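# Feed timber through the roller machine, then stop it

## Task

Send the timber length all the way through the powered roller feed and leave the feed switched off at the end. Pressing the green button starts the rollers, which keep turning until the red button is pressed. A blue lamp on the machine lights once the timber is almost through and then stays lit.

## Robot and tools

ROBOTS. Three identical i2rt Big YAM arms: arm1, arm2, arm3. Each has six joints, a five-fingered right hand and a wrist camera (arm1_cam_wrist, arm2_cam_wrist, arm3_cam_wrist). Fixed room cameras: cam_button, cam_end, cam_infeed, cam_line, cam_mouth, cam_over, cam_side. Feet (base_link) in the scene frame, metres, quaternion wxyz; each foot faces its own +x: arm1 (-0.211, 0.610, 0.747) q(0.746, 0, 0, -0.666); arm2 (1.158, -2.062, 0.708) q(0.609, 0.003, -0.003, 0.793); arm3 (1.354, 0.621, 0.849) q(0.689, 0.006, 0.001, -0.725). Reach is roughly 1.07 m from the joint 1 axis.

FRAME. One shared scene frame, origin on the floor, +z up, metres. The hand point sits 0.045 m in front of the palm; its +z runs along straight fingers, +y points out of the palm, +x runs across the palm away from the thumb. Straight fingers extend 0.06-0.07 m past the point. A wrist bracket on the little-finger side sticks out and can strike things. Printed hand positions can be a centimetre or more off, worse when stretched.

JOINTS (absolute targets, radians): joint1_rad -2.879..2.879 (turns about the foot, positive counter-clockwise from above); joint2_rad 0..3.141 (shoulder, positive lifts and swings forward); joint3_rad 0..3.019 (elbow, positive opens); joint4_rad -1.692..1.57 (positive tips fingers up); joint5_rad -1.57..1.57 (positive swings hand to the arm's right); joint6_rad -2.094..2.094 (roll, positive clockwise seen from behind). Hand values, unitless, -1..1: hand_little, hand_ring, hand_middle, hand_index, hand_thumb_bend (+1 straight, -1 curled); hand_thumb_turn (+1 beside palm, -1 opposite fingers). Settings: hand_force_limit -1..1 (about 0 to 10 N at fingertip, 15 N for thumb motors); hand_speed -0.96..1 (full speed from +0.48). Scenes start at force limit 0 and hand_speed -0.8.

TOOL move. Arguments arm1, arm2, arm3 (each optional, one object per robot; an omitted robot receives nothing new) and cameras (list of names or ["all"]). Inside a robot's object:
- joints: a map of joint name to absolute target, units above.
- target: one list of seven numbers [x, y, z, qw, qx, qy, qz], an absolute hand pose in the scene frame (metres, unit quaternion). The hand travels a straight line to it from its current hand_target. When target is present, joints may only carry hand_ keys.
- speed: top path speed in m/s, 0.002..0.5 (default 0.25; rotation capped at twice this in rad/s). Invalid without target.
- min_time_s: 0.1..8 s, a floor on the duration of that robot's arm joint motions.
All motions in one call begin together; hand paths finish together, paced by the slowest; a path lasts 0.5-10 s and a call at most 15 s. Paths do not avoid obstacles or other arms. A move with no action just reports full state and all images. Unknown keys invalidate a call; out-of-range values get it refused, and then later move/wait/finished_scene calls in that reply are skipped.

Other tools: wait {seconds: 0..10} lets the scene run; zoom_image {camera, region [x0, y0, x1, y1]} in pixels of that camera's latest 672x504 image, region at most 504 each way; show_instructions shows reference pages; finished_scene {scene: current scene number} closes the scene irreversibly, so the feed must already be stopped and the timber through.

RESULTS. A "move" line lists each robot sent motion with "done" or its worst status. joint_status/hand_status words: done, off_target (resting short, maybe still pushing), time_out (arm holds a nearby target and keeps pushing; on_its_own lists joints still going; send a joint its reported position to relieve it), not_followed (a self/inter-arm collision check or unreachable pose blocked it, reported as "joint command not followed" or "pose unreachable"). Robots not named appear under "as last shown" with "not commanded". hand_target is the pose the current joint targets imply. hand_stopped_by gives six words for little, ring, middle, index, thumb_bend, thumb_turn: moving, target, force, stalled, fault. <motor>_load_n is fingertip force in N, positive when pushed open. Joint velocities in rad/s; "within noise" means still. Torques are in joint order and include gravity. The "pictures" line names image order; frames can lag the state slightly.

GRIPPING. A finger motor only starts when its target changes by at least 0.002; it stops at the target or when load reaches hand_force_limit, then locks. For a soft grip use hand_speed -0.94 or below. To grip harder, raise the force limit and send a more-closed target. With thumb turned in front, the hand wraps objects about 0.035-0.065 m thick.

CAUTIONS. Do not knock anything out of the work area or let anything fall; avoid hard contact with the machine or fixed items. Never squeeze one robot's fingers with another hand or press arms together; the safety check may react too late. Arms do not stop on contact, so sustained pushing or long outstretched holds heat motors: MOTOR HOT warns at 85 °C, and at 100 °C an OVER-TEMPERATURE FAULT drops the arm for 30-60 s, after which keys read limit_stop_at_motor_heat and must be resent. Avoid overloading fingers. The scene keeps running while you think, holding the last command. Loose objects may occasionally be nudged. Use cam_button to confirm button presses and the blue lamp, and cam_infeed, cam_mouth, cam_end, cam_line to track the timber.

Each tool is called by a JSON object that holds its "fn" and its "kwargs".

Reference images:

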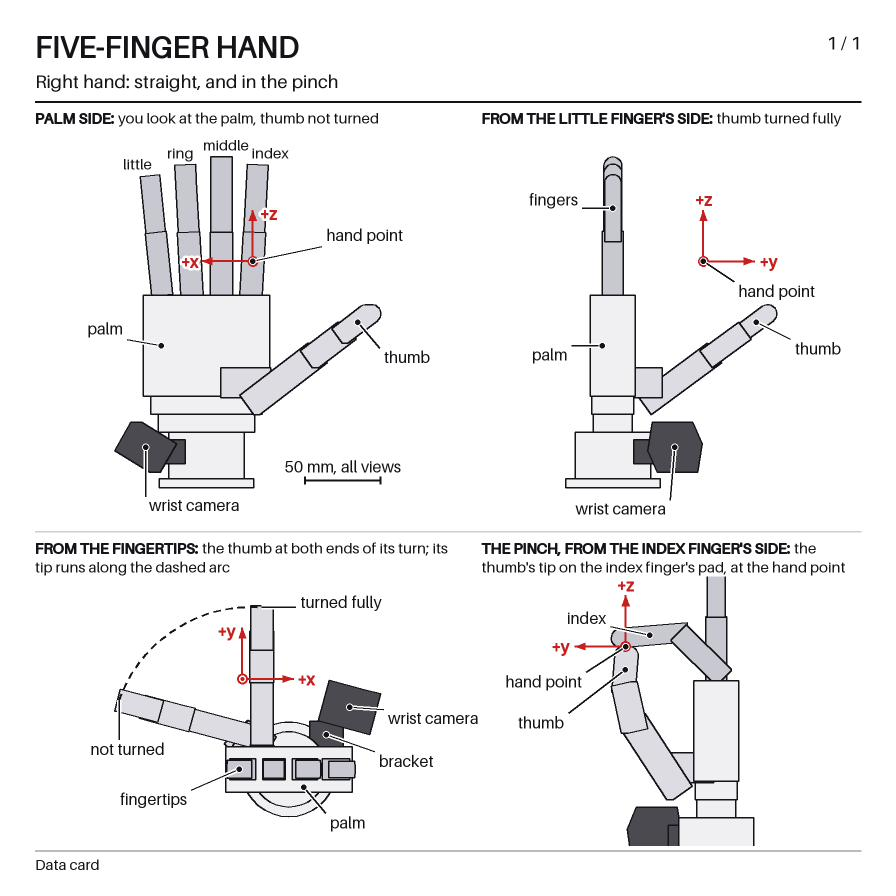

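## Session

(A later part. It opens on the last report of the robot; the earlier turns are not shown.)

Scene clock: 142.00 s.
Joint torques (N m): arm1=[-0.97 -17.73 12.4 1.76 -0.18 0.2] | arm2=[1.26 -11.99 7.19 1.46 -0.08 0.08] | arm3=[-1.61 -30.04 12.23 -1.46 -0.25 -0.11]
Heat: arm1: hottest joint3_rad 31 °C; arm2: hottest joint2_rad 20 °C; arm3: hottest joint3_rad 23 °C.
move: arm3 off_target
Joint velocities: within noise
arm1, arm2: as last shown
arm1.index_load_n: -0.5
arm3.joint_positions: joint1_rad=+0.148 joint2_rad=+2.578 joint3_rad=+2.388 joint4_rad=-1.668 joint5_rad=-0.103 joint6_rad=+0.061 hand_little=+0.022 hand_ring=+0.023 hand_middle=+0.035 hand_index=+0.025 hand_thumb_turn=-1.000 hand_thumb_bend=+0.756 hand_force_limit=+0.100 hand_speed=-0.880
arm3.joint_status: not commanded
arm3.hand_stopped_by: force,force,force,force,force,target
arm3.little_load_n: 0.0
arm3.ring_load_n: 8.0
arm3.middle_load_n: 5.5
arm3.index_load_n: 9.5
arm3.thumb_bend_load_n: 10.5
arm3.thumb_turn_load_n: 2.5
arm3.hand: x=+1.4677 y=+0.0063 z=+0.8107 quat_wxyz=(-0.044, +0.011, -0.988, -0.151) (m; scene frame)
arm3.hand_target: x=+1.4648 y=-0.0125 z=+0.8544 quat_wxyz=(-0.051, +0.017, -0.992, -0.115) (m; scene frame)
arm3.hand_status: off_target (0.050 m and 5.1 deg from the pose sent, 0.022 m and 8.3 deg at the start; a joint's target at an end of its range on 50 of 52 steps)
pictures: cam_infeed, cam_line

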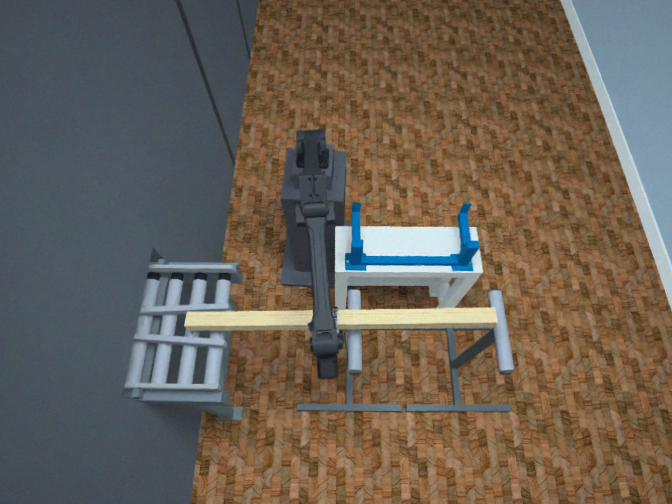

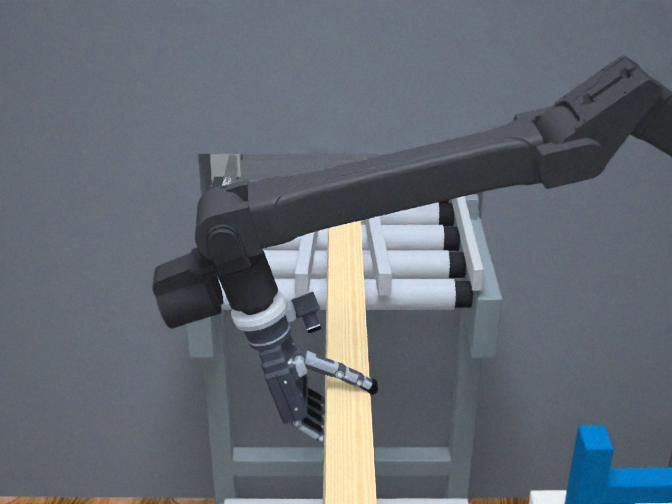

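{"fn": "move", "kwargs": {"arm3": {"target": [1.465, -0.016, 0.815, 0.0420, -0.0285, 0.9804, 0.1914], "speed": 0.12}, "cameras": ["cam_line"]}}

{"fn": "move", "kwargs": {"arm3": {"target": [1.465, -0.016, 0.787, 0.0420, -0.0285, 0.9804, 0.1914], "speed": 0.1}}}

{"fn": "move", "kwargs": {"arm3": {"target": [1.465, -0.016, 0.768, 0.0380, -0.0285, 0.9806, 0.1914], "speed": 0.06}, "cameras": ["cam_line", "cam_infeed"]}}

Scene clock: 155.97 s.
Joint torques (N m): arm1=[-1.03 -17.85 12.4 1.74 -0.19 0.2] | arm2=[1.26 -11.99 7.19 1.44 -0.08 0.08] | arm3=[-1.61 -30.45 11.81 -1.47 -0.33 -0.13]
Heat: arm1: hottest joint3_rad 31 °C; arm2: hottest joint2_rad 20 °C; arm3: hottest joint3_rad 26 °C.
move: arm3 off_target
Joint velocities: within noise
arm1, arm2: as last shown
arm2.ring_load_n: 0.5
arm3.joint_positions: joint1_rad=+0.148 joint2_rad=+2.664 joint3_rad=+2.435 joint4_rad=-1.668 joint5_rad=-0.097 joint6_rad=+0.056 hand_little=+0.022 hand_ring=+0.023 hand_middle=+0.035 hand_index=+0.025 hand_thumb_turn=-1.000 hand_thumb_bend=+0.756 hand_force_limit=+0.100 hand_speed=-0.880
arm3.joint_status: not commanded
arm3.hand_stopped_by: force,force,force,force,force,target
arm3.little_load_n: 0.0
arm3.ring_load_n: 8.0
arm3.middle_load_n: 5.5
arm3.index_load_n: 10.0
arm3.thumb_bend_load_n: 10.5
arm3.thumb_turn_load_n: 3.0
arm3.hand: x=+1.4664 y=+0.0081 z=+0.7697 quat_wxyz=(-0.039, +0.013, -0.985, -0.170) (m; scene frame)
arm3.hand_target: x=+1.4648 y=-0.0125 z=+0.8146 quat_wxyz=(-0.048, +0.020, -0.990, -0.134) (m; scene frame)
arm3.hand_status: off_target (0.051 m and 3.1 deg from the pose sent, 0.023 m and 5.1 deg at the start; a joint's target at an end of its range on 43 of 45 steps)
pictures: cam_line

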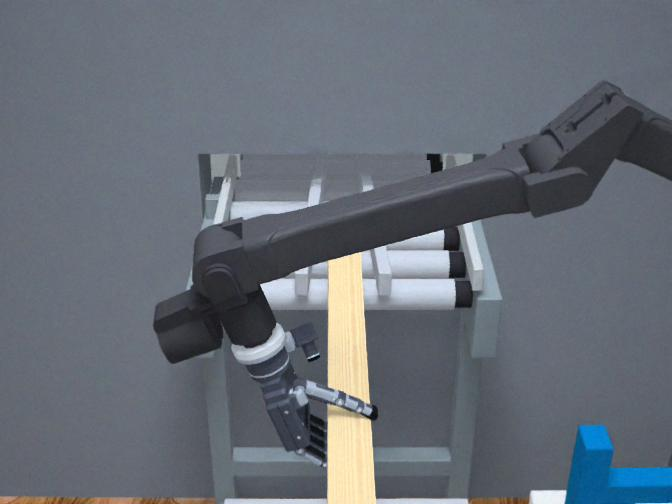

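Scene clock: 157.43 s.
Joint torques (N m): arm1=[-1.03 -17.79 12.4 1.74 -0.18 0.2] | arm2=[1.26 -11.99 7.19 1.44 -0.08 0.08] | arm3=[-1.55 -29.57 11.64 -1.55 -0.54 -0.17]
Heat: arm1: hottest joint3_rad 31 °C; arm2: hottest joint2_rad 20 °C; arm3: hottest joint3_rad 26 °C.
move: arm3 off_target
Joint velocities: within noise
arm1, arm2: as last shown
arm1.index_load_n: 0.0
arm1.thumb_turn_load_n: 0.5
arm2.ring_load_n: 0.0
arm3.joint_positions: joint1_rad=+0.148 joint2_rad=+2.717 joint3_rad=+2.477 joint4_rad=-1.668 joint5_rad=-0.089 joint6_rad=+0.056 hand_little=+0.022 hand_ring=+0.023 hand_middle=+0.035 hand_index=+0.025 hand_thumb_turn=-1.000 hand_thumb_bend=+0.756 hand_force_limit=+0.100 hand_speed=-0.880
arm3.joint_status: not commanded
arm3.hand_stopped_by: force,force,force,force,force,target
arm3.little_load_n: 0.0
arm3.ring_load_n: 0.0
arm3.middle_load_n: 4.0
arm3.index_load_n: 16.0
arm3.thumb_bend_load_n: 10.5
arm3.thumb_turn_load_n: 7.5
arm3.hand: x=+1.4653 y=+0.0062 z=+0.7474 quat_wxyz=(-0.035, +0.013, -0.984, -0.175) (m; scene frame)
arm3.hand_target: x=+1.4648 y=-0.0131 z=+0.7867 quat_wxyz=(-0.047, +0.022, -0.988, -0.144) (m; scene frame)
arm3.hand_status: off_target (0.045 m and 2.7 deg from the pose sent, 0.030 m and 3.1 deg at the start; a joint's target at an end of its range on 42 of 44 steps)
pictures: none

Scene clock: 158.77 s.
Joint torques (N m): arm1=[-1.03 -17.79 12.38 1.74 -0.19 0.2] | arm2=[1.26 -11.99 7.19 1.46 -0.08 0.08] | arm3=[-1.38 -28.81 11.66 -1.43 -0.46 -0.15]
Heat: arm1: hottest joint3_rad 31 °C; arm2: hottest joint2_rad 20 °C; arm3: hottest joint3_rad 26 °C.
move: arm3 off_target
Joint velocities: arm1=[within noise] | arm2=[within noise] | arm3=[0.015 -0.015 -0.046 0.002 -0.037 -0.037]
arm1, arm2: as last shown
arm1.ring_load_n: -0.5
arm1.thumb_turn_load_n: 0.0
arm3.joint_positions: joint1_rad=+0.148 joint2_rad=+2.743 joint3_rad=+2.510 joint4_rad=-1.671 joint5_rad=-0.083 joint6_rad=+0.056 hand_little=+0.022 hand_ring=+0.023 hand_middle=+0.034 hand_index=+0.026 hand_thumb_turn=-0.999 hand_thumb_bend=+0.756 hand_force_limit=+0.100 hand_speed=-0.880
arm3.joint_status: not commanded
arm3.hand_stopped_by: force,force,force,force,force,target
arm3.little_load_n: 0.0
arm3.ring_load_n: 0.0
arm3.middle_load_n: 2.0
arm3.index_load_n: 16.5
arm3.thumb_bend_load_n: 12.5
arm3.thumb_turn_load_n: 5.5
arm3.hand: x=+1.4646 y=+0.0026 z=+0.7392 quat_wxyz=(-0.032, +0.014, -0.984, -0.173) (m; scene frame)
arm3.hand_target: x=+1.4649 y=-0.0138 z=+0.7680 quat_wxyz=(-0.042, +0.023, -0.988, -0.149) (m; scene frame)
arm3.hand_status: off_target (0.034 m and 2.8 deg from the pose sent, 0.030 m and 2.6 deg at the start; a joint's target at an end of its range on 38 of 40 steps)
pictures: cam_infeed, cam_line

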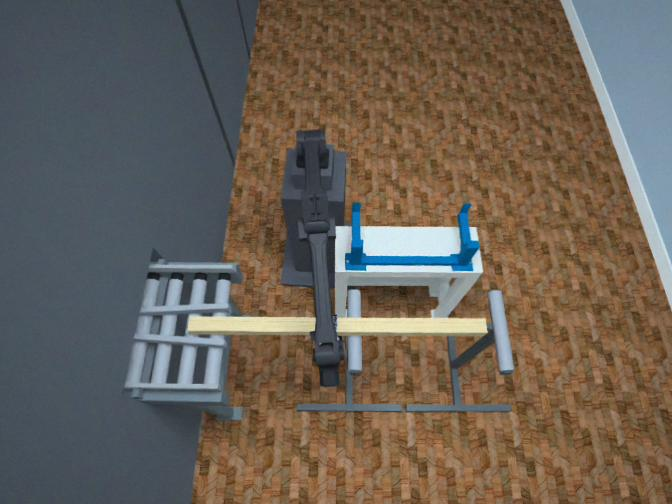

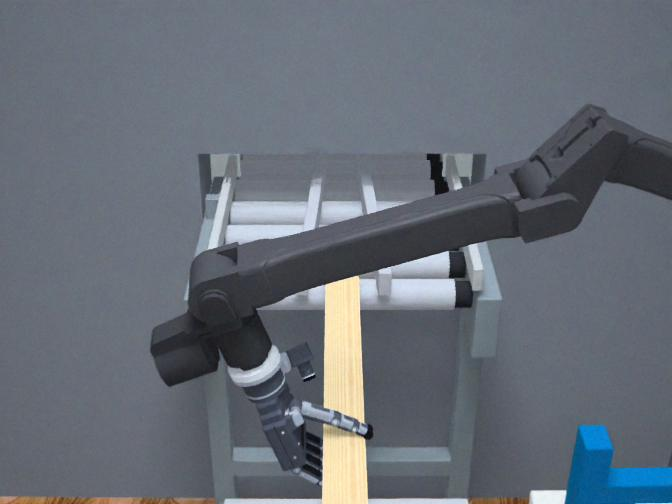

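{"fn": "move", "kwargs": {"arm3": {"target": [1.375, -0.008, 0.760, 0.0320, -0.0185, 0.9809, 0.1911], "speed": 0.12}}}

{"fn": "move", "kwargs": {"arm3": {"target": [1.29, -0.002, 0.758, 0.0270, -0.0185, 0.9811, 0.1911], "speed": 0.12}, "cameras": ["cam_line", "cam_infeed"]}}

{"fn": "move", "kwargs": {"arm3": {"target": [1.232, -0.001, 0.758, 0.0270, -0.0185, 0.9811, 0.1911], "speed": 0.12}, "cameras": ["cam_line", "cam_infeed"]}}

Scene clock: 170.10 s.
Joint torques (N m): arm1=[-1.03 -17.79 12.4 1.74 -0.19 0.2] | arm2=[1.26 -11.99 7.19 1.44 -0.08 0.08] | arm3=[-0.73 -29.39 8.58 -1.1 -0.23 -0.14]
Heat: arm1: hottest joint3_rad 31 °C; arm2: hottest joint2_rad 20 °C; arm3: hottest joint3_rad 26 °C.
move: arm3 off_target
Joint velocities: within noise
arm1, arm2: as last shown
arm1.ring_load_n: 0.0
arm1.middle_load_n: -0.5
arm3.joint_positions: joint1_rad=+0.024 joint2_rad=+2.743 joint3_rad=+2.510 joint4_rad=-1.678 joint5_rad=-0.035 joint6_rad=-0.040 hand_little=+0.022 hand_ring=+0.023 hand_middle=+0.034 hand_index=+0.026 hand_thumb_turn=-1.000 hand_thumb_bend=+0.756 hand_force_limit=+0.100 hand_speed=-0.880
arm3.joint_status: not commanded
arm3.hand_stopped_by: force,force,force,force,force,target
arm3.little_load_n: 0.0
arm3.ring_load_n: 0.0
arm3.middle_load_n: 1.5
arm3.index_load_n: 13.5
arm3.thumb_bend_load_n: 8.5
arm3.thumb_turn_load_n: -0.5
arm3.hand: x=+1.3722 y=-0.0007 z=+0.7381 quat_wxyz=(-0.027, +0.004, -0.984, -0.173) (m; scene frame)
arm3.hand_target: x=+1.3751 y=-0.0069 z=+0.7597 quat_wxyz=(-0.032, +0.016, -0.986, -0.163) (m; scene frame)
arm3.hand_status: off_target (0.023 m and 2.7 deg from the pose sent, 0.093 m and 2.1 deg at the start; a joint's target at an end of its range on 41 of 45 steps)
pictures: none

Scene clock: 171.60 s.
Joint torques (N m): arm1=[-1.03 -17.85 12.38 1.76 -0.19 0.2] | arm2=[1.26 -11.99 7.19 1.46 -0.08 0.08] | arm3=[-0.56 -29.22 8.83 -1.1 0.05 -0.25]
Heat: arm1: hottest joint3_rad 31 °C; arm2: hottest joint2_rad 20 °C; arm3: hottest joint3_rad 26 °C.
move: arm3 off_target
Joint velocities: within noise
arm1.joint_positions: joint1_rad=-0.427 joint2_rad=+2.371 joint3_rad=+2.878 joint4_rad=-1.458 joint5_rad=+0.010 joint6_rad=-0.341 hand_little=+1.000 hand_ring=+1.000 hand_middle=+1.000 hand_index=+1.000 hand_thumb_turn=-1.000 hand_thumb_bend=+1.000 hand_force_limit=+0.000 hand_speed=+0.000
arm1.joint_status: not commanded
arm1.hand_stopped_by: target,target,target,target,target,target
arm1.little_load_n: 0.0
arm1.ring_load_n: 0.0
arm1.middle_load_n: 0.0
arm1.index_load_n: 0.0
arm1.thumb_bend_load_n: 0.0
arm1.thumb_turn_load_n: 0.0
arm1.hand: x=-0.4463 y=-0.1300 z=+1.0200 quat_wxyz=(+0.102, +0.010, -0.952, +0.287) (m; scene frame)
arm1.hand_target: x=-0.4545 y=-0.1380 z=+1.0295 quat_wxyz=(+0.107, +0.000, -0.945, +0.309) (m; scene frame)
arm1.hand_status: not commanded
arm2: as last shown
arm2.thumb_bend_load_n: 0.5
arm3.joint_positions: joint1_rad=-0.088 joint2_rad=+2.743 joint3_rad=+2.510 joint4_rad=-1.678 joint5_rad=+0.010 joint6_rad=-0.134 hand_little=+0.022 hand_ring=+0.023 hand_middle=+0.034 hand_index=+0.026 hand_thumb_turn=-1.000 hand_thumb_bend=+0.756 hand_force_limit=+0.100 hand_speed=-0.880
arm3.joint_status: not commanded
arm3.hand_stopped_by: force,force,force,force,force,target
arm3.little_load_n: 0.0
arm3.ring_load_n: 0.0
arm3.middle_load_n: 1.5
arm3.index_load_n: 11.5
arm3.thumb_bend_load_n: 10.0
arm3.thumb_turn_load_n: -1.0
arm3.hand: x=+1.2885 y=+0.0059 z=+0.7371 quat_wxyz=(-0.022, -0.001, -0.985, -0.173) (m; scene frame)
arm3.hand_target: x=+1.2901 y=-0.0010 z=+0.7577 quat_wxyz=(-0.023, +0.016, -0.986, -0.163) (m; scene frame)
arm3.hand_status: off_target (0.022 m and 3.1 deg from the pose sent, 0.085 m and 2.7 deg at the start; a joint's target at an end of its range on 44 of 45 steps)
pictures: cam_infeed, cam_line

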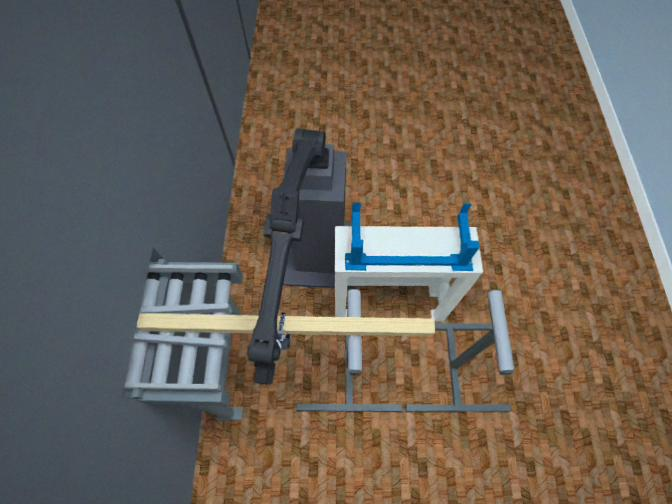

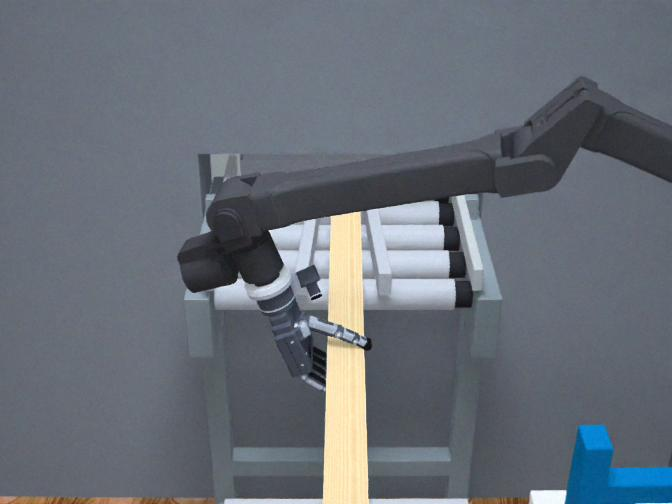

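Scene clock: 173.00 s.
Joint torques (N m): arm1=[-1.03 -17.85 12.38 1.76 -0.18 0.2] | arm2=[1.26 -11.99 7.19 1.47 -0.08 0.08] | arm3=[-1.08 -28.16 10.92 -1.1 0.12 -0.2]
Heat: arm1: hottest joint3_rad 31 °C; arm2: hottest joint2_rad 20 °C; arm3: hottest joint3_rad 26 °C.
move: arm3 off_target
Joint velocities: within noise
arm1: as last shown
arm2.joint_positions: joint1_rad=+0.407 joint2_rad=+1.404 joint3_rad=+1.250 joint4_rad=-1.438 joint5_rad=-0.004 joint6_rad=+0.238 hand_little=+1.000 hand_ring=-1.000 hand_middle=-1.000 hand_index=-1.000 hand_thumb_turn=+1.000 hand_thumb_bend=+1.000 hand_force_limit=+0.000 hand_speed=+0.000
arm2.joint_status: not commanded
arm2.hand_stopped_by: target,target,target,target,target,target
arm2.little_load_n: 0.0
arm2.ring_load_n: 0.5
arm2.middle_load_n: 0.0
arm2.index_load_n: 0.0
arm2.thumb_bend_load_n: 0.0
arm2.thumb_turn_load_n: 0.0
arm2.hand: x=+0.9091 y=-1.8197 z=+0.9005 quat_wxyz=(+0.006, +0.977, +0.213, +0.003) (m; scene frame)
arm2.hand_target: x=+0.9051 y=-1.8201 z=+0.9000 quat_wxyz=(+0.000, +0.977, +0.212, +0.000) (m; scene frame)
arm2.hand_status: not commanded
arm3.joint_positions: joint1_rad=-0.158 joint2_rad=+2.744 joint3_rad=+2.518 joint4_rad=-1.678 joint5_rad=+0.036 joint6_rad=-0.211 hand_little=+0.022 hand_ring=+0.023 hand_middle=+0.034 hand_index=+0.026 hand_thumb_turn=-1.000 hand_thumb_bend=+0.756 hand_force_limit=+0.100 hand_speed=-0.880
arm3.joint_status: not commanded
arm3.hand_stopped_by: force,force,force,force,force,target
arm3.little_load_n: 0.0
arm3.ring_load_n: 0.0
arm3.middle_load_n: 2.5
arm3.index_load_n: 13.0
arm3.thumb_bend_load_n: 8.5
arm3.thumb_turn_load_n: -1.0
arm3.hand: x=+1.2355 y=+0.0133 z=+0.7381 quat_wxyz=(-0.021, +0.004, -0.985, -0.170) (m; scene frame)
arm3.hand_target: x=+1.2323 y=+0.0006 z=+0.7581 quat_wxyz=(-0.019, +0.017, -0.988, -0.152) (m; scene frame)
arm3.hand_status: off_target (0.025 m and 3.0 deg from the pose sent, 0.061 m and 3.1 deg at the start; a joint's target at an end of its range on 41 of 42 steps)
pictures: cam_infeed, cam_line

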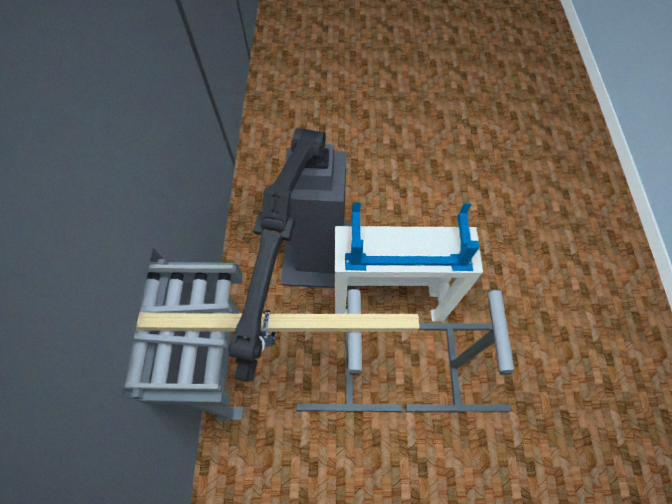

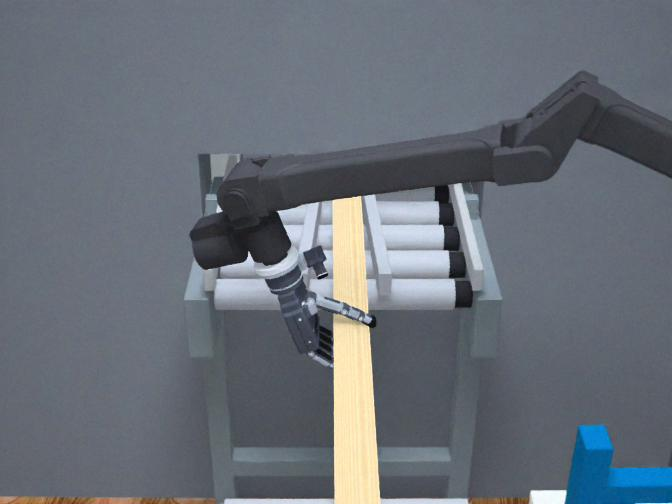

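{"fn": "move", "kwargs": {"arm3": {"joints": {"hand_thumb_bend": 1.0, "hand_speed": -0.8}}, "arm2": {"target": [0.902, -1.820, 0.880, 0.0, 0.977, 0.212, 0.0], "speed": 0.1}, "cameras": ["cam_button"]}}

{"fn": "move", "kwargs": {"arm3": {"target": [1.230, -0.002, 0.738, 0.0220, -0.0065, 0.9838, 0.176], "speed": 0.1, "joints": {"hand_little": 1, "hand_ring": 1, "hand_middle": 1, "hand_index": 1, "hand_speed": -0.6}}}}

{"fn": "move", "kwargs": {"arm3": {"target": [1.25, -0.09, 0.738, -0.022, 0.009, -0.985, -0.172], "speed": 0.12}, "cameras": ["cam_line", "cam_mouth"]}}

Scene clock: 185.43 s.
Joint torques (N m): arm1=[-1.03 -17.85 12.41 1.74 -0.18 0.2] | arm2=[1.38 -10.7 7.15 1.5 -0.08 0.08] | arm3=[-0.91 -28.22 10.92 -1.11 0.12 -0.19]
Heat: arm1: hottest joint3_rad 31 °C; arm2: hottest joint2_rad 20 °C; arm3: hottest joint3_rad 27 °C.
move: arm2 done; arm3 done
Joint velocities: within noise
arm1: as last shown
arm1.middle_load_n: -0.5
arm2.joint_positions: joint1_rad=+0.411 joint2_rad=+1.404 joint3_rad=+1.210 joint4_rad=-1.385 joint5_rad=-0.004 joint6_rad=+0.244 hand_little=+1.000 hand_ring=-1.000 hand_middle=-1.000 hand_index=-1.000 hand_thumb_turn=+1.000 hand_thumb_bend=+1.000 hand_force_limit=+0.000 hand_speed=+0.000
arm2.joint_status: not commanded
arm2.hand_stopped_by: target,target,target,target,target,target
arm2.little_load_n: 0.0
arm2.ring_load_n: 0.0
arm2.middle_load_n: 0.0
arm2.index_load_n: 0.0
arm2.thumb_bend_load_n: 0.0
arm2.thumb_turn_load_n: 0.0
arm2.hand: x=+0.9069 y=-1.8198 z=+0.8850 quat_wxyz=(+0.000, +0.977, +0.213, +0.000) (m; scene frame)
arm2.hand_target: x=+0.9021 y=-1.8202 z=+0.8800 quat_wxyz=(+0.000, +0.977, +0.212, +0.000) (m; scene frame)
arm2.hand_status: done (0.007 m and 0.1 deg from the pose sent, 0.022 m and 0.8 deg at the start)
arm3.joint_positions: joint1_rad=-0.158 joint2_rad=+2.745 joint3_rad=+2.518 joint4_rad=-1.678 joint5_rad=+0.036 joint6_rad=-0.211 hand_little=+0.022 hand_ring=+0.023 hand_middle=+0.034 hand_index=+0.025 hand_thumb_turn=-1.000 hand_thumb_bend=+1.000 hand_force_limit=+0.100 hand_speed=-0.800
arm3.joint_status: all done
arm3.hand_stopped_by: force,force,force,force,target,target
arm3.little_load_n: 0.0
arm3.ring_load_n: 0.0
arm3.middle_load_n: 0.5
arm3.index_load_n: 8.5
arm3.thumb_bend_load_n: -0.5
arm3.thumb_turn_load_n: 0.0
arm3.hand: x=+1.2355 y=+0.0135 z=+0.7377 quat_wxyz=(-0.021, +0.004, -0.985, -0.171) (m; scene frame)
arm3.hand_target: x=+1.2323 y=+0.0006 z=+0.7580 quat_wxyz=(-0.019, +0.017, -0.988, -0.152) (m; scene frame)
arm3.hand_status: not commanded
pictures: cam_button

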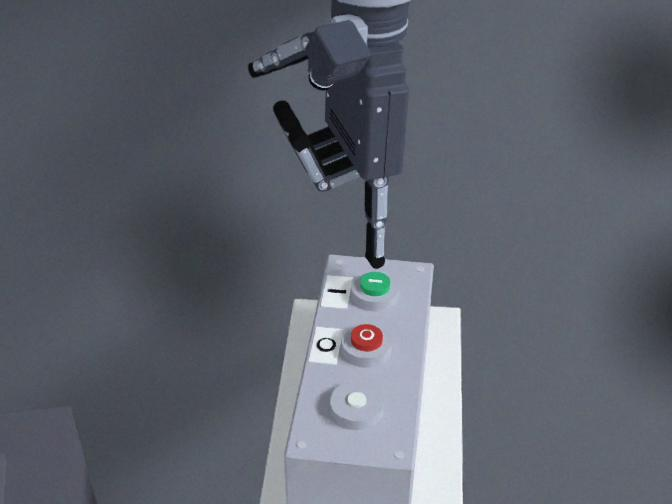

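Scene clock: 186.80 s.
Joint torques (N m): arm1=[-1.03 -17.73 12.38 1.76 -0.19 0.2] | arm2=[1.38 -10.7 7.15 1.48 -0.08 0.08] | arm3=[-1.32 -24.35 9.62 -0.27 0.19 0.06]
Heat: arm1: hottest joint3_rad 31 °C; arm2: hottest joint2_rad 20 °C; arm3: hottest joint3_rad 27 °C.
move: arm3 off_target
Joint velocities: within noise
arm1, arm2: as last shown
arm1.middle_load_n: 0.0
arm2.thumb_bend_load_n: -0.5
arm3.joint_positions: joint1_rad=-0.158 joint2_rad=+2.745 joint3_rad=+2.581 joint4_rad=-1.695 joint5_rad=+0.036 joint6_rad=-0.215 hand_little=+1.000 hand_ring=+1.000 hand_middle=+1.000 hand_index=+1.000 hand_thumb_turn=-1.000 hand_thumb_bend=+1.000 hand_force_limit=+0.100 hand_speed=-0.600
arm3.joint_status: all done
arm3.hand_stopped_by: target,target,target,target,target,target
arm3.little_load_n: 0.0
arm3.ring_load_n: 0.0
arm3.middle_load_n: 0.0
arm3.index_load_n: 0.5
arm3.thumb_bend_load_n: 0.0
arm3.thumb_turn_load_n: 0.0
arm3.hand: x=+1.2320 y=-0.0017 z=+0.7543 quat_wxyz=(-0.017, +0.006, -0.989, -0.149) (m; scene frame)
arm3.hand_target: x=+1.2302 y=-0.0008 z=+0.7381 quat_wxyz=(-0.018, +0.006, -0.988, -0.155) (m; scene frame)
arm3.hand_status: off_target (0.016 m and 3.2 deg from the pose sent, 0.017 m and 0.6 deg at the start; a joint's target at an end of its range on 37 of 39 steps)
pictures: none

Scene clock: 188.30 s.
Joint torques (N m): arm1=[-1.08 -17.79 12.41 1.74 -0.19 0.2] | arm2=[1.38 -10.7 7.15 1.5 -0.07 0.08] | arm3=[-0.79 -25.41 10.29 0.95 -0.02 0.23]
Heat: arm1: hottest joint3_rad 31 °C; arm2: hottest joint2_rad 20 °C; arm3: hottest joint3_rad 27 °C.
move: arm3 off_target
Joint velocities: within noise
arm1, arm2: as last shown
arm2.thumb_bend_load_n: 0.0
arm3.joint_positions: joint1_rad=-0.119 joint2_rad=+2.859 joint3_rad=+2.889 joint4_rad=-1.629 joint5_rad=+0.026 joint6_rad=-0.182 hand_little=+1.000 hand_ring=+1.000 hand_middle=+1.000 hand_index=+1.000 hand_thumb_turn=-1.000 hand_thumb_bend=+1.000 hand_force_limit=+0.100 hand_speed=-0.600
arm3.joint_status: not commanded
arm3.hand_stopped_by: target,target,target,target,target,target
arm3.little_load_n: 0.0
arm3.ring_load_n: 0.0
arm3.middle_load_n: 0.0
arm3.index_load_n: 0.0
arm3.thumb_bend_load_n: 0.0
arm3.thumb_turn_load_n: 0.0
arm3.hand: x=+1.2470 y=-0.0844 z=+0.7567 quat_wxyz=(+0.006, +0.006, -1.000, -0.020) (m; scene frame)
arm3.hand_target: x=+1.2504 y=-0.0879 z=+0.7384 quat_wxyz=(+0.005, +0.000, -1.000, -0.018) (m; scene frame)
arm3.hand_status: off_target (0.020 m and 17.8 deg from the pose sent, 0.092 m and 2.8 deg at the start; a joint's target at an end of its range on 45 of 45 steps)
pictures: cam_line, cam_mouth

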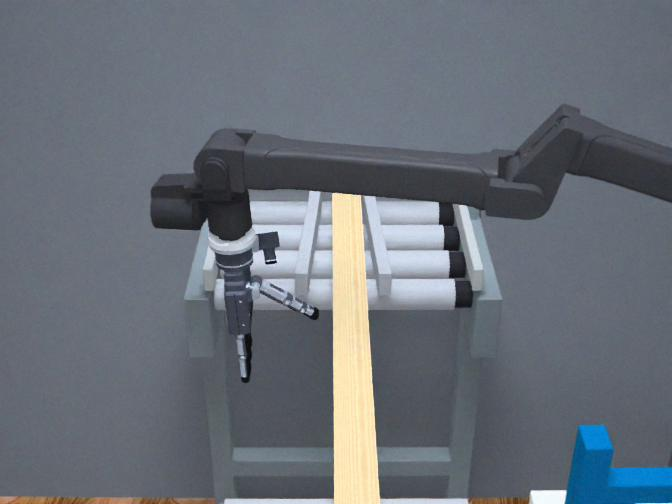

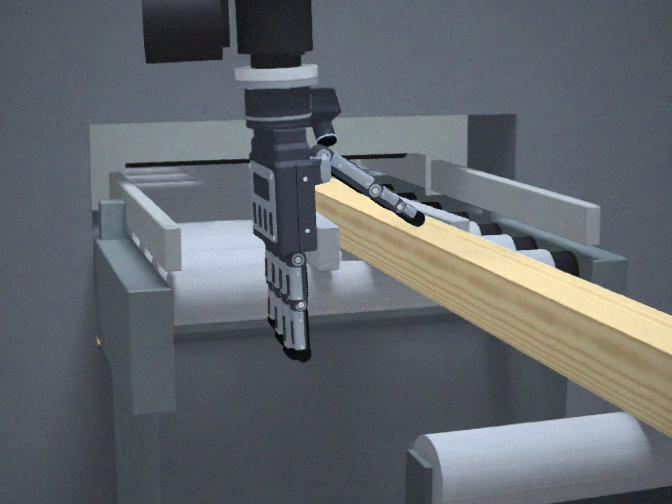

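{"fn": "move", "kwargs": {"arm3": {"target": [1.28, -0.10, 0.95, 0.0, 0.0, 0.998, 0.06], "speed": 0.25}, "arm2": {"target": [0.9, -1.820, 0.860, 0.0, 0.977, 0.212, 0.0], "speed": 0.06}, "cameras": ["cam_button", "cam_infeed"]}}

Scene clock: 197.70 s.
Joint torques (N m): arm1=[-1.03 -17.79 12.41 1.76 -0.19 0.2] | arm2=[1.44 -9.58 6.48 1.92 -0.08 0.04] | arm3=[-0.67 -25.7 7.61 0.73 -0.03 0.25]
Heat: arm1: hottest joint3_rad 31 °C; arm2: hottest joint2_rad 20 °C; arm3: hottest joint3_rad 26 °C.
move: arm2 off_target; arm3 off_target
Joint velocities: within noise
arm1: as last shown
arm2.joint_positions: joint1_rad=+0.415 joint2_rad=+1.406 joint3_rad=+1.179 joint4_rad=-1.342 joint5_rad=-0.003 joint6_rad=+0.251 hand_little=+1.000 hand_ring=-1.000 hand_middle=-1.000 hand_index=-1.000 hand_thumb_turn=+1.000 hand_thumb_bend=+1.000 hand_force_limit=+0.000 hand_speed=+0.000
arm2.joint_status: not commanded
arm2.hand_stopped_by: target,target,target,target,target,target
arm2.little_load_n: -1.0
arm2.ring_load_n: 0.0
arm2.middle_load_n: 0.0
arm2.index_load_n: 0.5
arm2.thumb_bend_load_n: 0.0
arm2.thumb_turn_load_n: 0.0
arm2.hand: x=+0.9052 y=-1.8198 z=+0.8719 quat_wxyz=(-0.005, +0.978, +0.211, -0.002) (m; scene frame)
arm2.hand_target: x=+0.9004 y=-1.8203 z=+0.8601 quat_wxyz=(+0.000, +0.977, +0.212, +0.000) (m; scene frame)
arm2.hand_status: off_target (0.013 m and 0.6 deg from the pose sent, 0.026 m and 0.1 deg at the start)
arm3.joint_positions: joint1_rad=-0.082 joint2_rad=+2.550 joint3_rad=+2.855 joint4_rad=-1.696 joint5_rad=+0.023 joint6_rad=-0.129 hand_little=+1.000 hand_ring=+1.000 hand_middle=+1.000 hand_index=+1.000 hand_thumb_turn=-1.000 hand_thumb_bend=+1.000 hand_force_limit=+0.100 hand_speed=-0.600
arm3.joint_status: not commanded
arm3.hand_stopped_by: target,target,target,target,target,target
arm3.little_load_n: 0.0
arm3.ring_load_n: 0.0
arm3.middle_load_n: 0.0
arm3.index_load_n: 0.0
arm3.thumb_bend_load_n: 0.0
arm3.thumb_turn_load_n: 0.0
arm3.hand: x=+1.2744 y=-0.1002 z=+0.9653 quat_wxyz=(+0.019, -0.003, -0.996, +0.083) (m; scene frame)
arm3.hand_target: x=+1.2802 y=-0.0987 z=+0.9497 quat_wxyz=(+0.014, -0.008, -0.998, +0.068) (m; scene frame)
arm3.hand_status: off_target (0.016 m and 16.5 deg from the pose sent, 0.197 m and 4.6 deg at the start; a joint's target at an end of its range on 48 of 52 steps)
pictures: cam_button, cam_infeed

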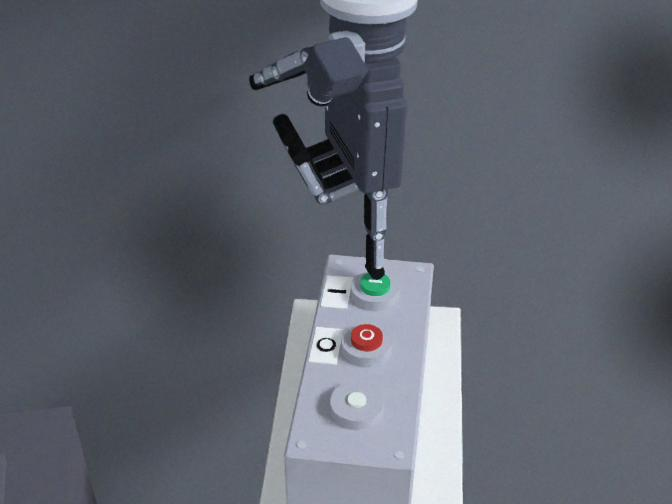

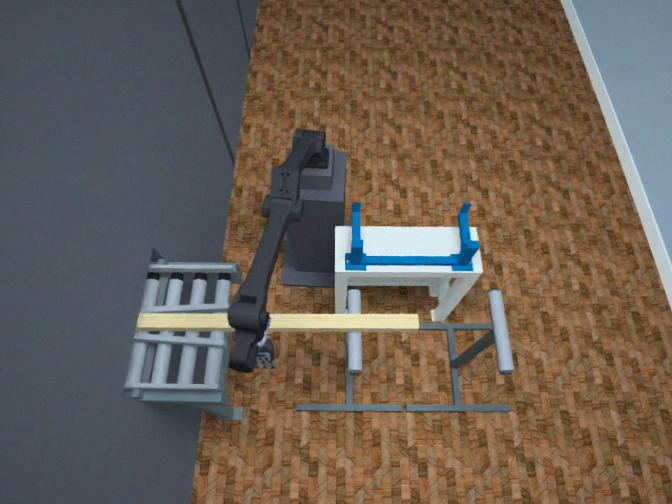

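{"fn": "move", "kwargs": {"arm2": {"target": [0.902, -1.820, 0.849, 0.0, 0.977, 0.212, 0.0], "speed": 0.06}, "arm1": {"target": [-0.455, -0.15, 0.85, 0, 0, 0.998, 0.05], "speed": 0.2}, "cameras": ["cam_button", "cam_infeed"]}}

Scene clock: 205.83 s.
Joint torques (N m): arm1=[-0.21 -19.72 12.37 1.09 0.07 0.2] | arm2=[1.14 -9.17 5.55 2.39 -0.16 0] | arm3=[-0.67 -25.88 7.61 0.73 -0.03 0.25]
Heat: arm1: hottest joint3_rad 31 °C; arm2: hottest joint2_rad 20 °C; arm3: hottest joint3_rad 26 °C.
move: arm1 off_target; arm2 off_target
Joint velocities: within noise
arm1.joint_positions: joint1_rad=-0.427 joint2_rad=+2.604 joint3_rad=+2.883 joint4_rad=-1.466 joint5_rad=+0.030 joint6_rad=-0.331 hand_little=+1.000 hand_ring=+1.000 hand_middle=+1.000 hand_index=+1.000 hand_thumb_turn=-1.000 hand_thumb_bend=+1.000 hand_force_limit=+0.000 hand_speed=+0.000
arm1.joint_status: not commanded
arm1.hand_stopped_by: target,target,target,target,target,target
arm1.little_load_n: 0.0
arm1.ring_load_n: 0.0
arm1.middle_load_n: 0.0
arm1.index_load_n: 0.0
arm1.thumb_bend_load_n: 0.0
arm1.thumb_turn_load_n: 0.0
arm1.hand: x=-0.4527 y=-0.1399 z=+0.8439 quat_wxyz=(+0.074, +0.005, -0.982, +0.176) (m; scene frame)
arm1.hand_target: x=-0.4545 y=-0.1484 z=+0.8497 quat_wxyz=(+0.080, -0.002, -0.978, +0.192) (m; scene frame)
arm1.hand_status: off_target (0.012 m and 27.4 deg from the pose sent, 0.171 m and 41.0 deg at the start; pose on its path clipped on 36 of 77 steps; a joint's target at an end of its range on 74 of 77 steps)
arm2.joint_positions: joint1_rad=+0.415 joint2_rad=+1.406 joint3_rad=+1.166 joint4_rad=-1.325 joint5_rad=-0.001 joint6_rad=+0.251 hand_little=+1.000 hand_ring=-1.000 hand_middle=-1.000 hand_index=-1.000 hand_thumb_turn=+1.000 hand_thumb_bend=+1.000 hand_force_limit=+0.000 hand_speed=+0.000
arm2.joint_status: not commanded
arm2.hand_stopped_by: target,target,target,target,target,target
arm2.little_load_n: -2.5
arm2.ring_load_n: 0.0
arm2.middle_load_n: 0.0
arm2.index_load_n: 0.0
arm2.thumb_bend_load_n: 0.0
arm2.thumb_turn_load_n: 0.0
arm2.hand: x=+0.9056 y=-1.8196 z=+0.8665 quat_wxyz=(-0.007, +0.978, +0.211, -0.002) (m; scene frame)
arm2.hand_target: x=+0.9025 y=-1.8205 z=+0.8495 quat_wxyz=(+0.000, +0.977, +0.212, +0.000) (m; scene frame)
arm2.hand_status: off_target (0.018 m and 0.8 deg from the pose sent, 0.023 m and 0.6 deg at the start)
arm3: as last shown
arm3.joint_positions: joint1_rad=-0.082 joint2_rad=+2.550 joint3_rad=+2.855 joint4_rad=-1.696 joint5_rad=+0.023 joint6_rad=-0.128 hand_little=+1.000 hand_ring=+1.000 hand_middle=+1.000 hand_index=+1.000 hand_thumb_turn=-1.000 hand_thumb_bend=+1.000 hand_force_limit=+0.100 hand_speed=-0.600
arm3.hand: x=+1.2745 y=-0.1002 z=+0.9653 quat_wxyz=(+0.019, -0.004, -0.996, +0.083) (m; scene frame)
arm3.hand_target: x=+1.2803 y=-0.0987 z=+0.9497 quat_wxyz=(+0.014, -0.008, -0.998, +0.068) (m; scene frame)
pictures: cam_button, cam_infeed

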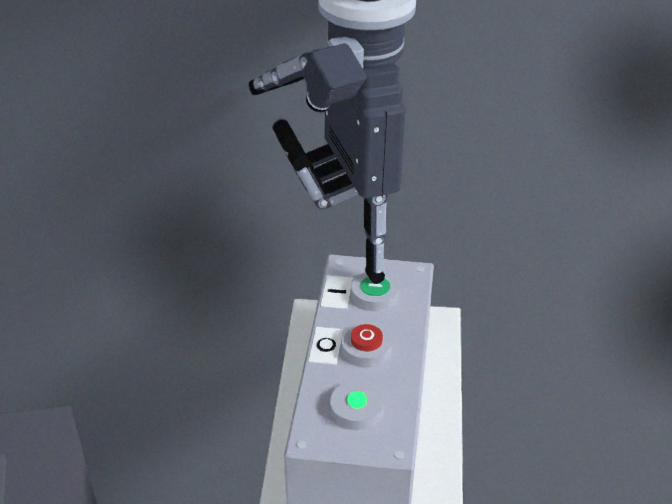

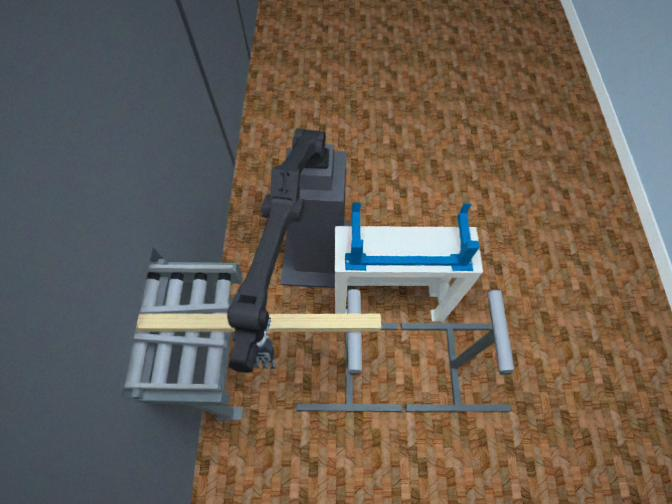

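{"fn": "move", "kwargs": {"arm2": {"target": [0.904, -1.816, 0.893, 0.0, 0.977, 0.212, 0.0], "speed": 0.1}}}

{"fn": "move", "kwargs": {"arm2": {"target": [0.966, -1.827, 0.886, 0.0, 0.977, 0.212, 0.0], "speed": 0.1}, "cameras": ["cam_button", "cam_over"]}}

Scene clock: 214.60 s.
Joint torques (N m): arm1=[-0.15 -19.55 12.36 1.07 0.08 0.2] | arm2=[0.38 -11.11 11.14 0.5 -0.11 -0.11] | arm3=[-0.73 -25.88 7.61 0.73 -0.03 0.24]
Heat: arm1: hottest joint3_rad 30 °C; arm2: hottest joint2_rad 20 °C; arm3: hottest joint2_rad 25 °C.
move: arm2 off_target
Joint velocities: within noise
arm1, arm3: as last shown
arm1.hand: x=-0.4526 y=-0.1399 z=+0.8439 quat_wxyz=(+0.074, +0.005, -0.982, +0.176) (m; scene frame)
arm2.joint_positions: joint1_rad=+0.415 joint2_rad=+1.406 joint3_rad=+1.191 joint4_rad=-1.395 joint5_rad=-0.003 joint6_rad=+0.251 hand_little=+1.000 hand_ring=-1.000 hand_middle=-1.000 hand_index=-1.000 hand_thumb_turn=+1.000 hand_thumb_bend=+1.000 hand_force_limit=+0.000 hand_speed=+0.000
arm2.joint_status: not commanded
arm2.hand_stopped_by: target,target,target,target,target,target
arm2.little_load_n: 0.0
arm2.ring_load_n: 0.0
arm2.middle_load_n: 0.5
arm2.index_load_n: 0.0
arm2.thumb_bend_load_n: 0.0
arm2.thumb_turn_load_n: 0.0
arm2.hand: x=+0.9115 y=-1.8275 z=+0.8785 quat_wxyz=(+0.013, +0.977, +0.210, +0.008) (m; scene frame)
arm2.hand_target: x=+0.9043 y=-1.8164 z=+0.8929 quat_wxyz=(+0.000, +0.977, +0.212, +0.000) (m; scene frame)
arm2.hand_status: off_target (0.020 m and 1.8 deg from the pose sent, 0.027 m and 0.8 deg at the start)
pictures: none

Scene clock: 216.07 s.
Joint torques (N m): arm1=[-0.26 -19.6 12.37 1.07 0.08 0.2] | arm2=[-0.03 -11.58 7.1 1.02 -0.07 -0.13] | arm3=[-0.67 -25.88 7.62 0.75 -0.03 0.24]
Heat: arm1: hottest joint3_rad 30 °C; arm2: hottest joint2_rad 20 °C; arm3: hottest joint2_rad 25 °C.
move: arm2 done
Joint velocities: within noise
arm1, arm3: as last shown
arm2.joint_positions: joint1_rad=+0.303 joint2_rad=+1.316 joint3_rad=+1.116 joint4_rad=-1.395 joint5_rad=-0.003 joint6_rad=+0.139 hand_little=+1.000 hand_ring=-1.000 hand_middle=-1.000 hand_index=-1.000 hand_thumb_turn=+1.000 hand_thumb_bend=+1.000 hand_force_limit=+0.000 hand_speed=+0.000
arm2.joint_status: not commanded
arm2.hand_stopped_by: target,target,target,target,target,target
arm2.little_load_n: 0.0
arm2.ring_load_n: 0.0
arm2.middle_load_n: 0.0
arm2.index_load_n: 0.0
arm2.thumb_bend_load_n: 0.0
arm2.thumb_turn_load_n: 0.0
arm2.hand: x=+0.9625 y=-1.8273 z=+0.8822 quat_wxyz=(+0.007, +0.977, +0.211, +0.003) (m; scene frame)
arm2.hand_target: x=+0.9659 y=-1.8270 z=+0.8859 quat_wxyz=(+0.000, +0.977, +0.212, +0.000) (m; scene frame)
arm2.hand_status: done (0.005 m and 0.9 deg from the pose sent, 0.055 m and 1.8 deg at the start)
pictures: cam_button, cam_over

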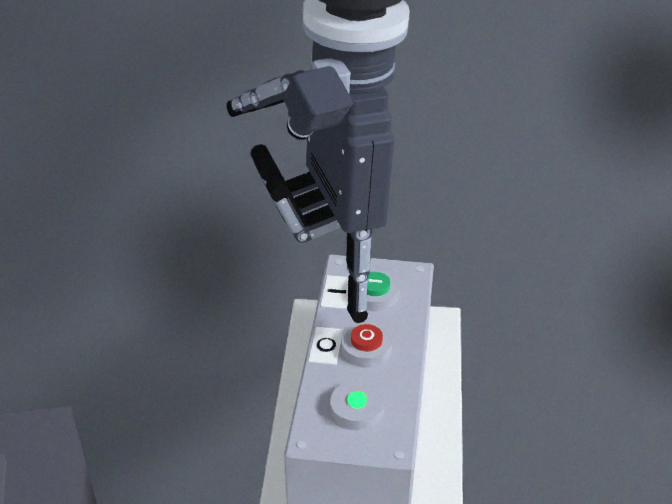

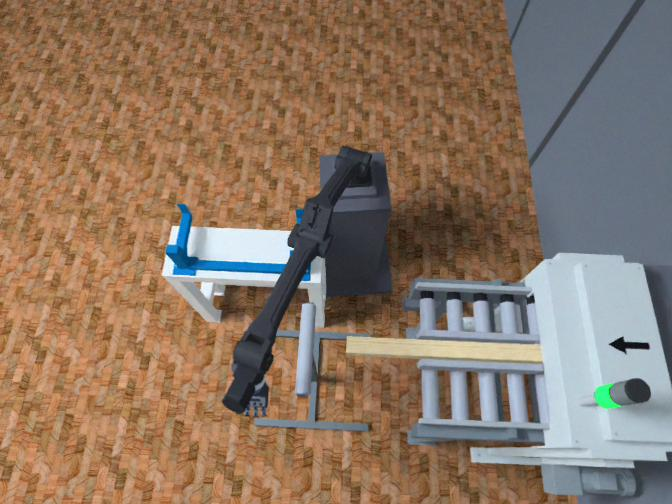

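{"fn": "move", "kwargs": {"arm2": {"target": [0.9655, -1.8195, 0.880, 0.0, 0.977, 0.212, 0.0], "speed": 0.08}, "cameras": ["cam_button", "cam_over"]}}

Scene clock: 222.37 s.
Joint torques (N m): arm1=[-0.15 -19.55 12.36 1.07 0.08 0.2] | arm2=[-0.09 -9.7 7.34 1.46 -0.06 -0.14] | arm3=[-0.67 -25.88 7.6 0.75 -0.03 0.24]
Heat: arm1: hottest joint3_rad 30 °C; arm2: hottest joint2_rad 19 °C; arm3: hottest joint2_rad 25 °C.
move: arm2 done
Joint velocities: within noise
arm1, arm3: as last shown
arm1.middle_load_n: -0.5
arm2.joint_positions: joint1_rad=+0.294 joint2_rad=+1.316 joint3_rad=+1.116 joint4_rad=-1.388 joint5_rad=-0.003 joint6_rad=+0.129 hand_little=+1.000 hand_ring=-1.000 hand_middle=-1.000 hand_index=-1.000 hand_thumb_turn=+1.000 hand_thumb_bend=+1.000 hand_force_limit=+0.000 hand_speed=+0.000
arm2.joint_status: not commanded
arm2.hand_stopped_by: target,target,target,target,target,target
arm2.little_load_n: 0.0
arm2.ring_load_n: 0.0
arm2.middle_load_n: 0.0
arm2.index_load_n: 0.0
arm2.thumb_bend_load_n: 0.0
arm2.thumb_turn_load_n: 0.0
arm2.hand: x=+0.9644 y=-1.8240 z=+0.8818 quat_wxyz=(+0.004, +0.977, +0.211, +0.002) (m; scene frame)
arm2.hand_target: x=+0.9655 y=-1.8195 z=+0.8800 quat_wxyz=(+0.000, +0.977, +0.212, +0.000) (m; scene frame)
arm2.hand_status: done (0.005 m and 0.5 deg from the pose sent, 0.009 m and 0.9 deg at the start)
pictures: cam_button, cam_over

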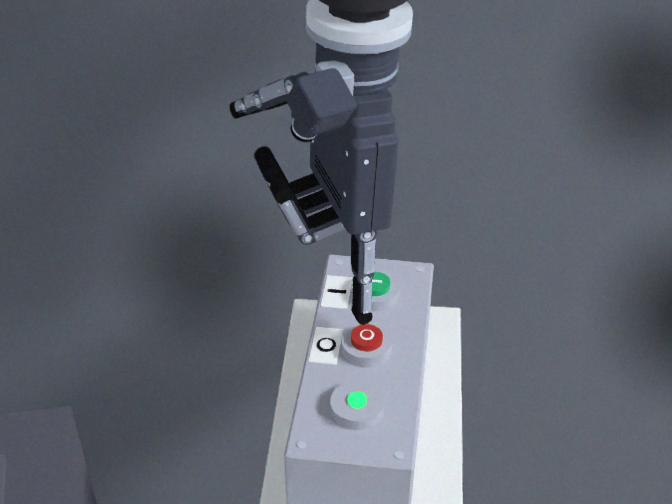

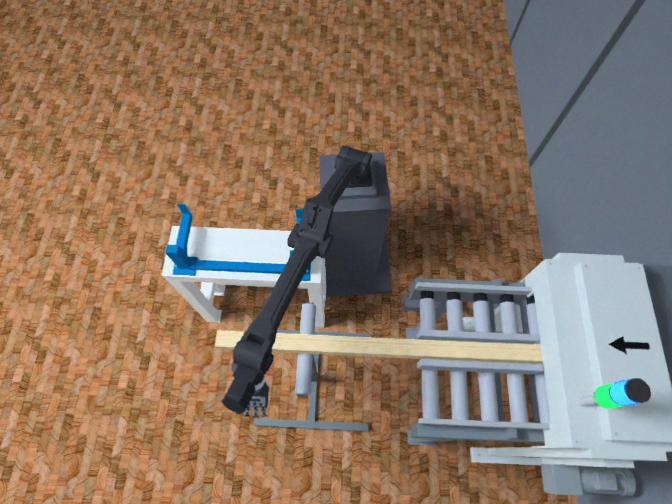

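{"fn": "move", "kwargs": {"arm2": {"target": [0.967, -1.818, 0.855, 0.0, 0.977, 0.212, 0.0], "speed": 0.08}, "cameras": ["cam_button", "cam_over"]}}

Scene clock: 229.67 s.
Joint torques (N m): arm1=[-0.21 -19.55 12.36 1.09 0.08 0.2] | arm2=[-0.32 -8.23 6.11 2.19 -0.06 -0.17] | arm3=[-0.67 -25.93 7.6 0.72 -0.03 0.24]
Heat: arm1: hottest joint3_rad 30 °C; arm2: hottest joint2_rad 19 °C; arm3: hottest joint2_rad 25 °C.
move: arm2 off_target
Joint velocities: within noise
arm1, arm3: as last shown
arm1.middle_load_n: 0.0
arm2.joint_positions: joint1_rad=+0.292 joint2_rad=+1.316 joint3_rad=+1.079 joint4_rad=-1.338 joint5_rad=-0.003 joint6_rad=+0.127 hand_little=+1.000 hand_ring=-1.000 hand_middle=-1.000 hand_index=-1.000 hand_thumb_turn=+1.000 hand_thumb_bend=+1.000 hand_force_limit=+0.000 hand_speed=+0.000
arm2.joint_status: not commanded
arm2.hand_stopped_by: target,target,target,target,target,target
arm2.little_load_n: -2.0
arm2.ring_load_n: 0.0
arm2.middle_load_n: 0.0
arm2.index_load_n: 0.0
arm2.thumb_bend_load_n: -0.5
arm2.thumb_turn_load_n: 0.0
arm2.hand: x=+0.9649 y=-1.8231 z=+0.8673 quat_wxyz=(-0.002, +0.977, +0.211, +0.000) (m; scene frame)
arm2.hand_target: x=+0.9672 y=-1.8184 z=+0.8554 quat_wxyz=(+0.000, +0.977, +0.212, +0.000) (m; scene frame)
arm2.hand_status: off_target (0.013 m and 0.3 deg from the pose sent, 0.028 m and 0.5 deg at the start)
pictures: cam_button, cam_over

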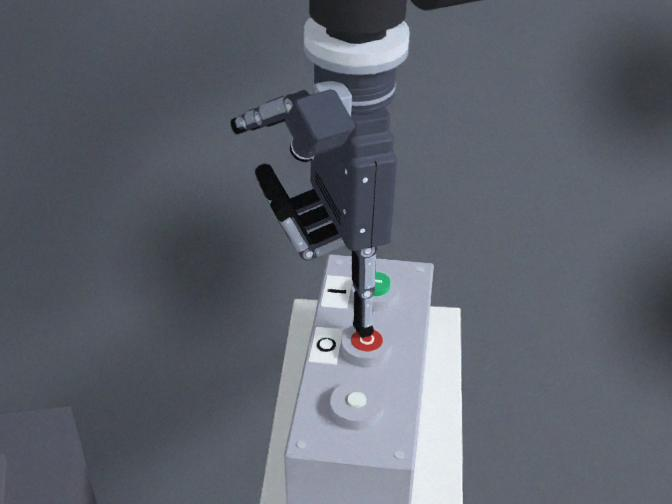

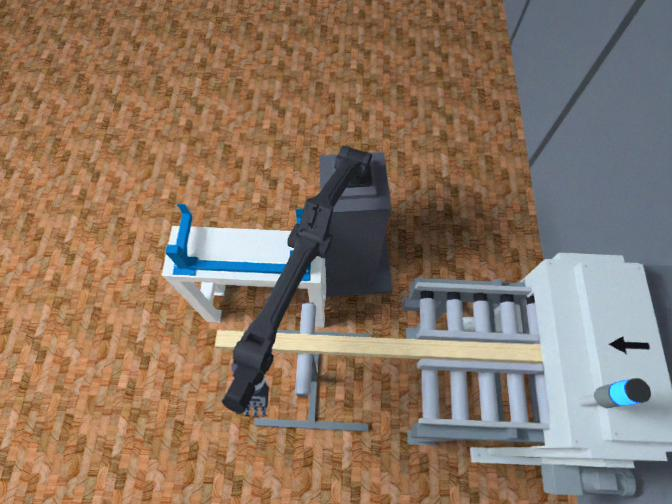

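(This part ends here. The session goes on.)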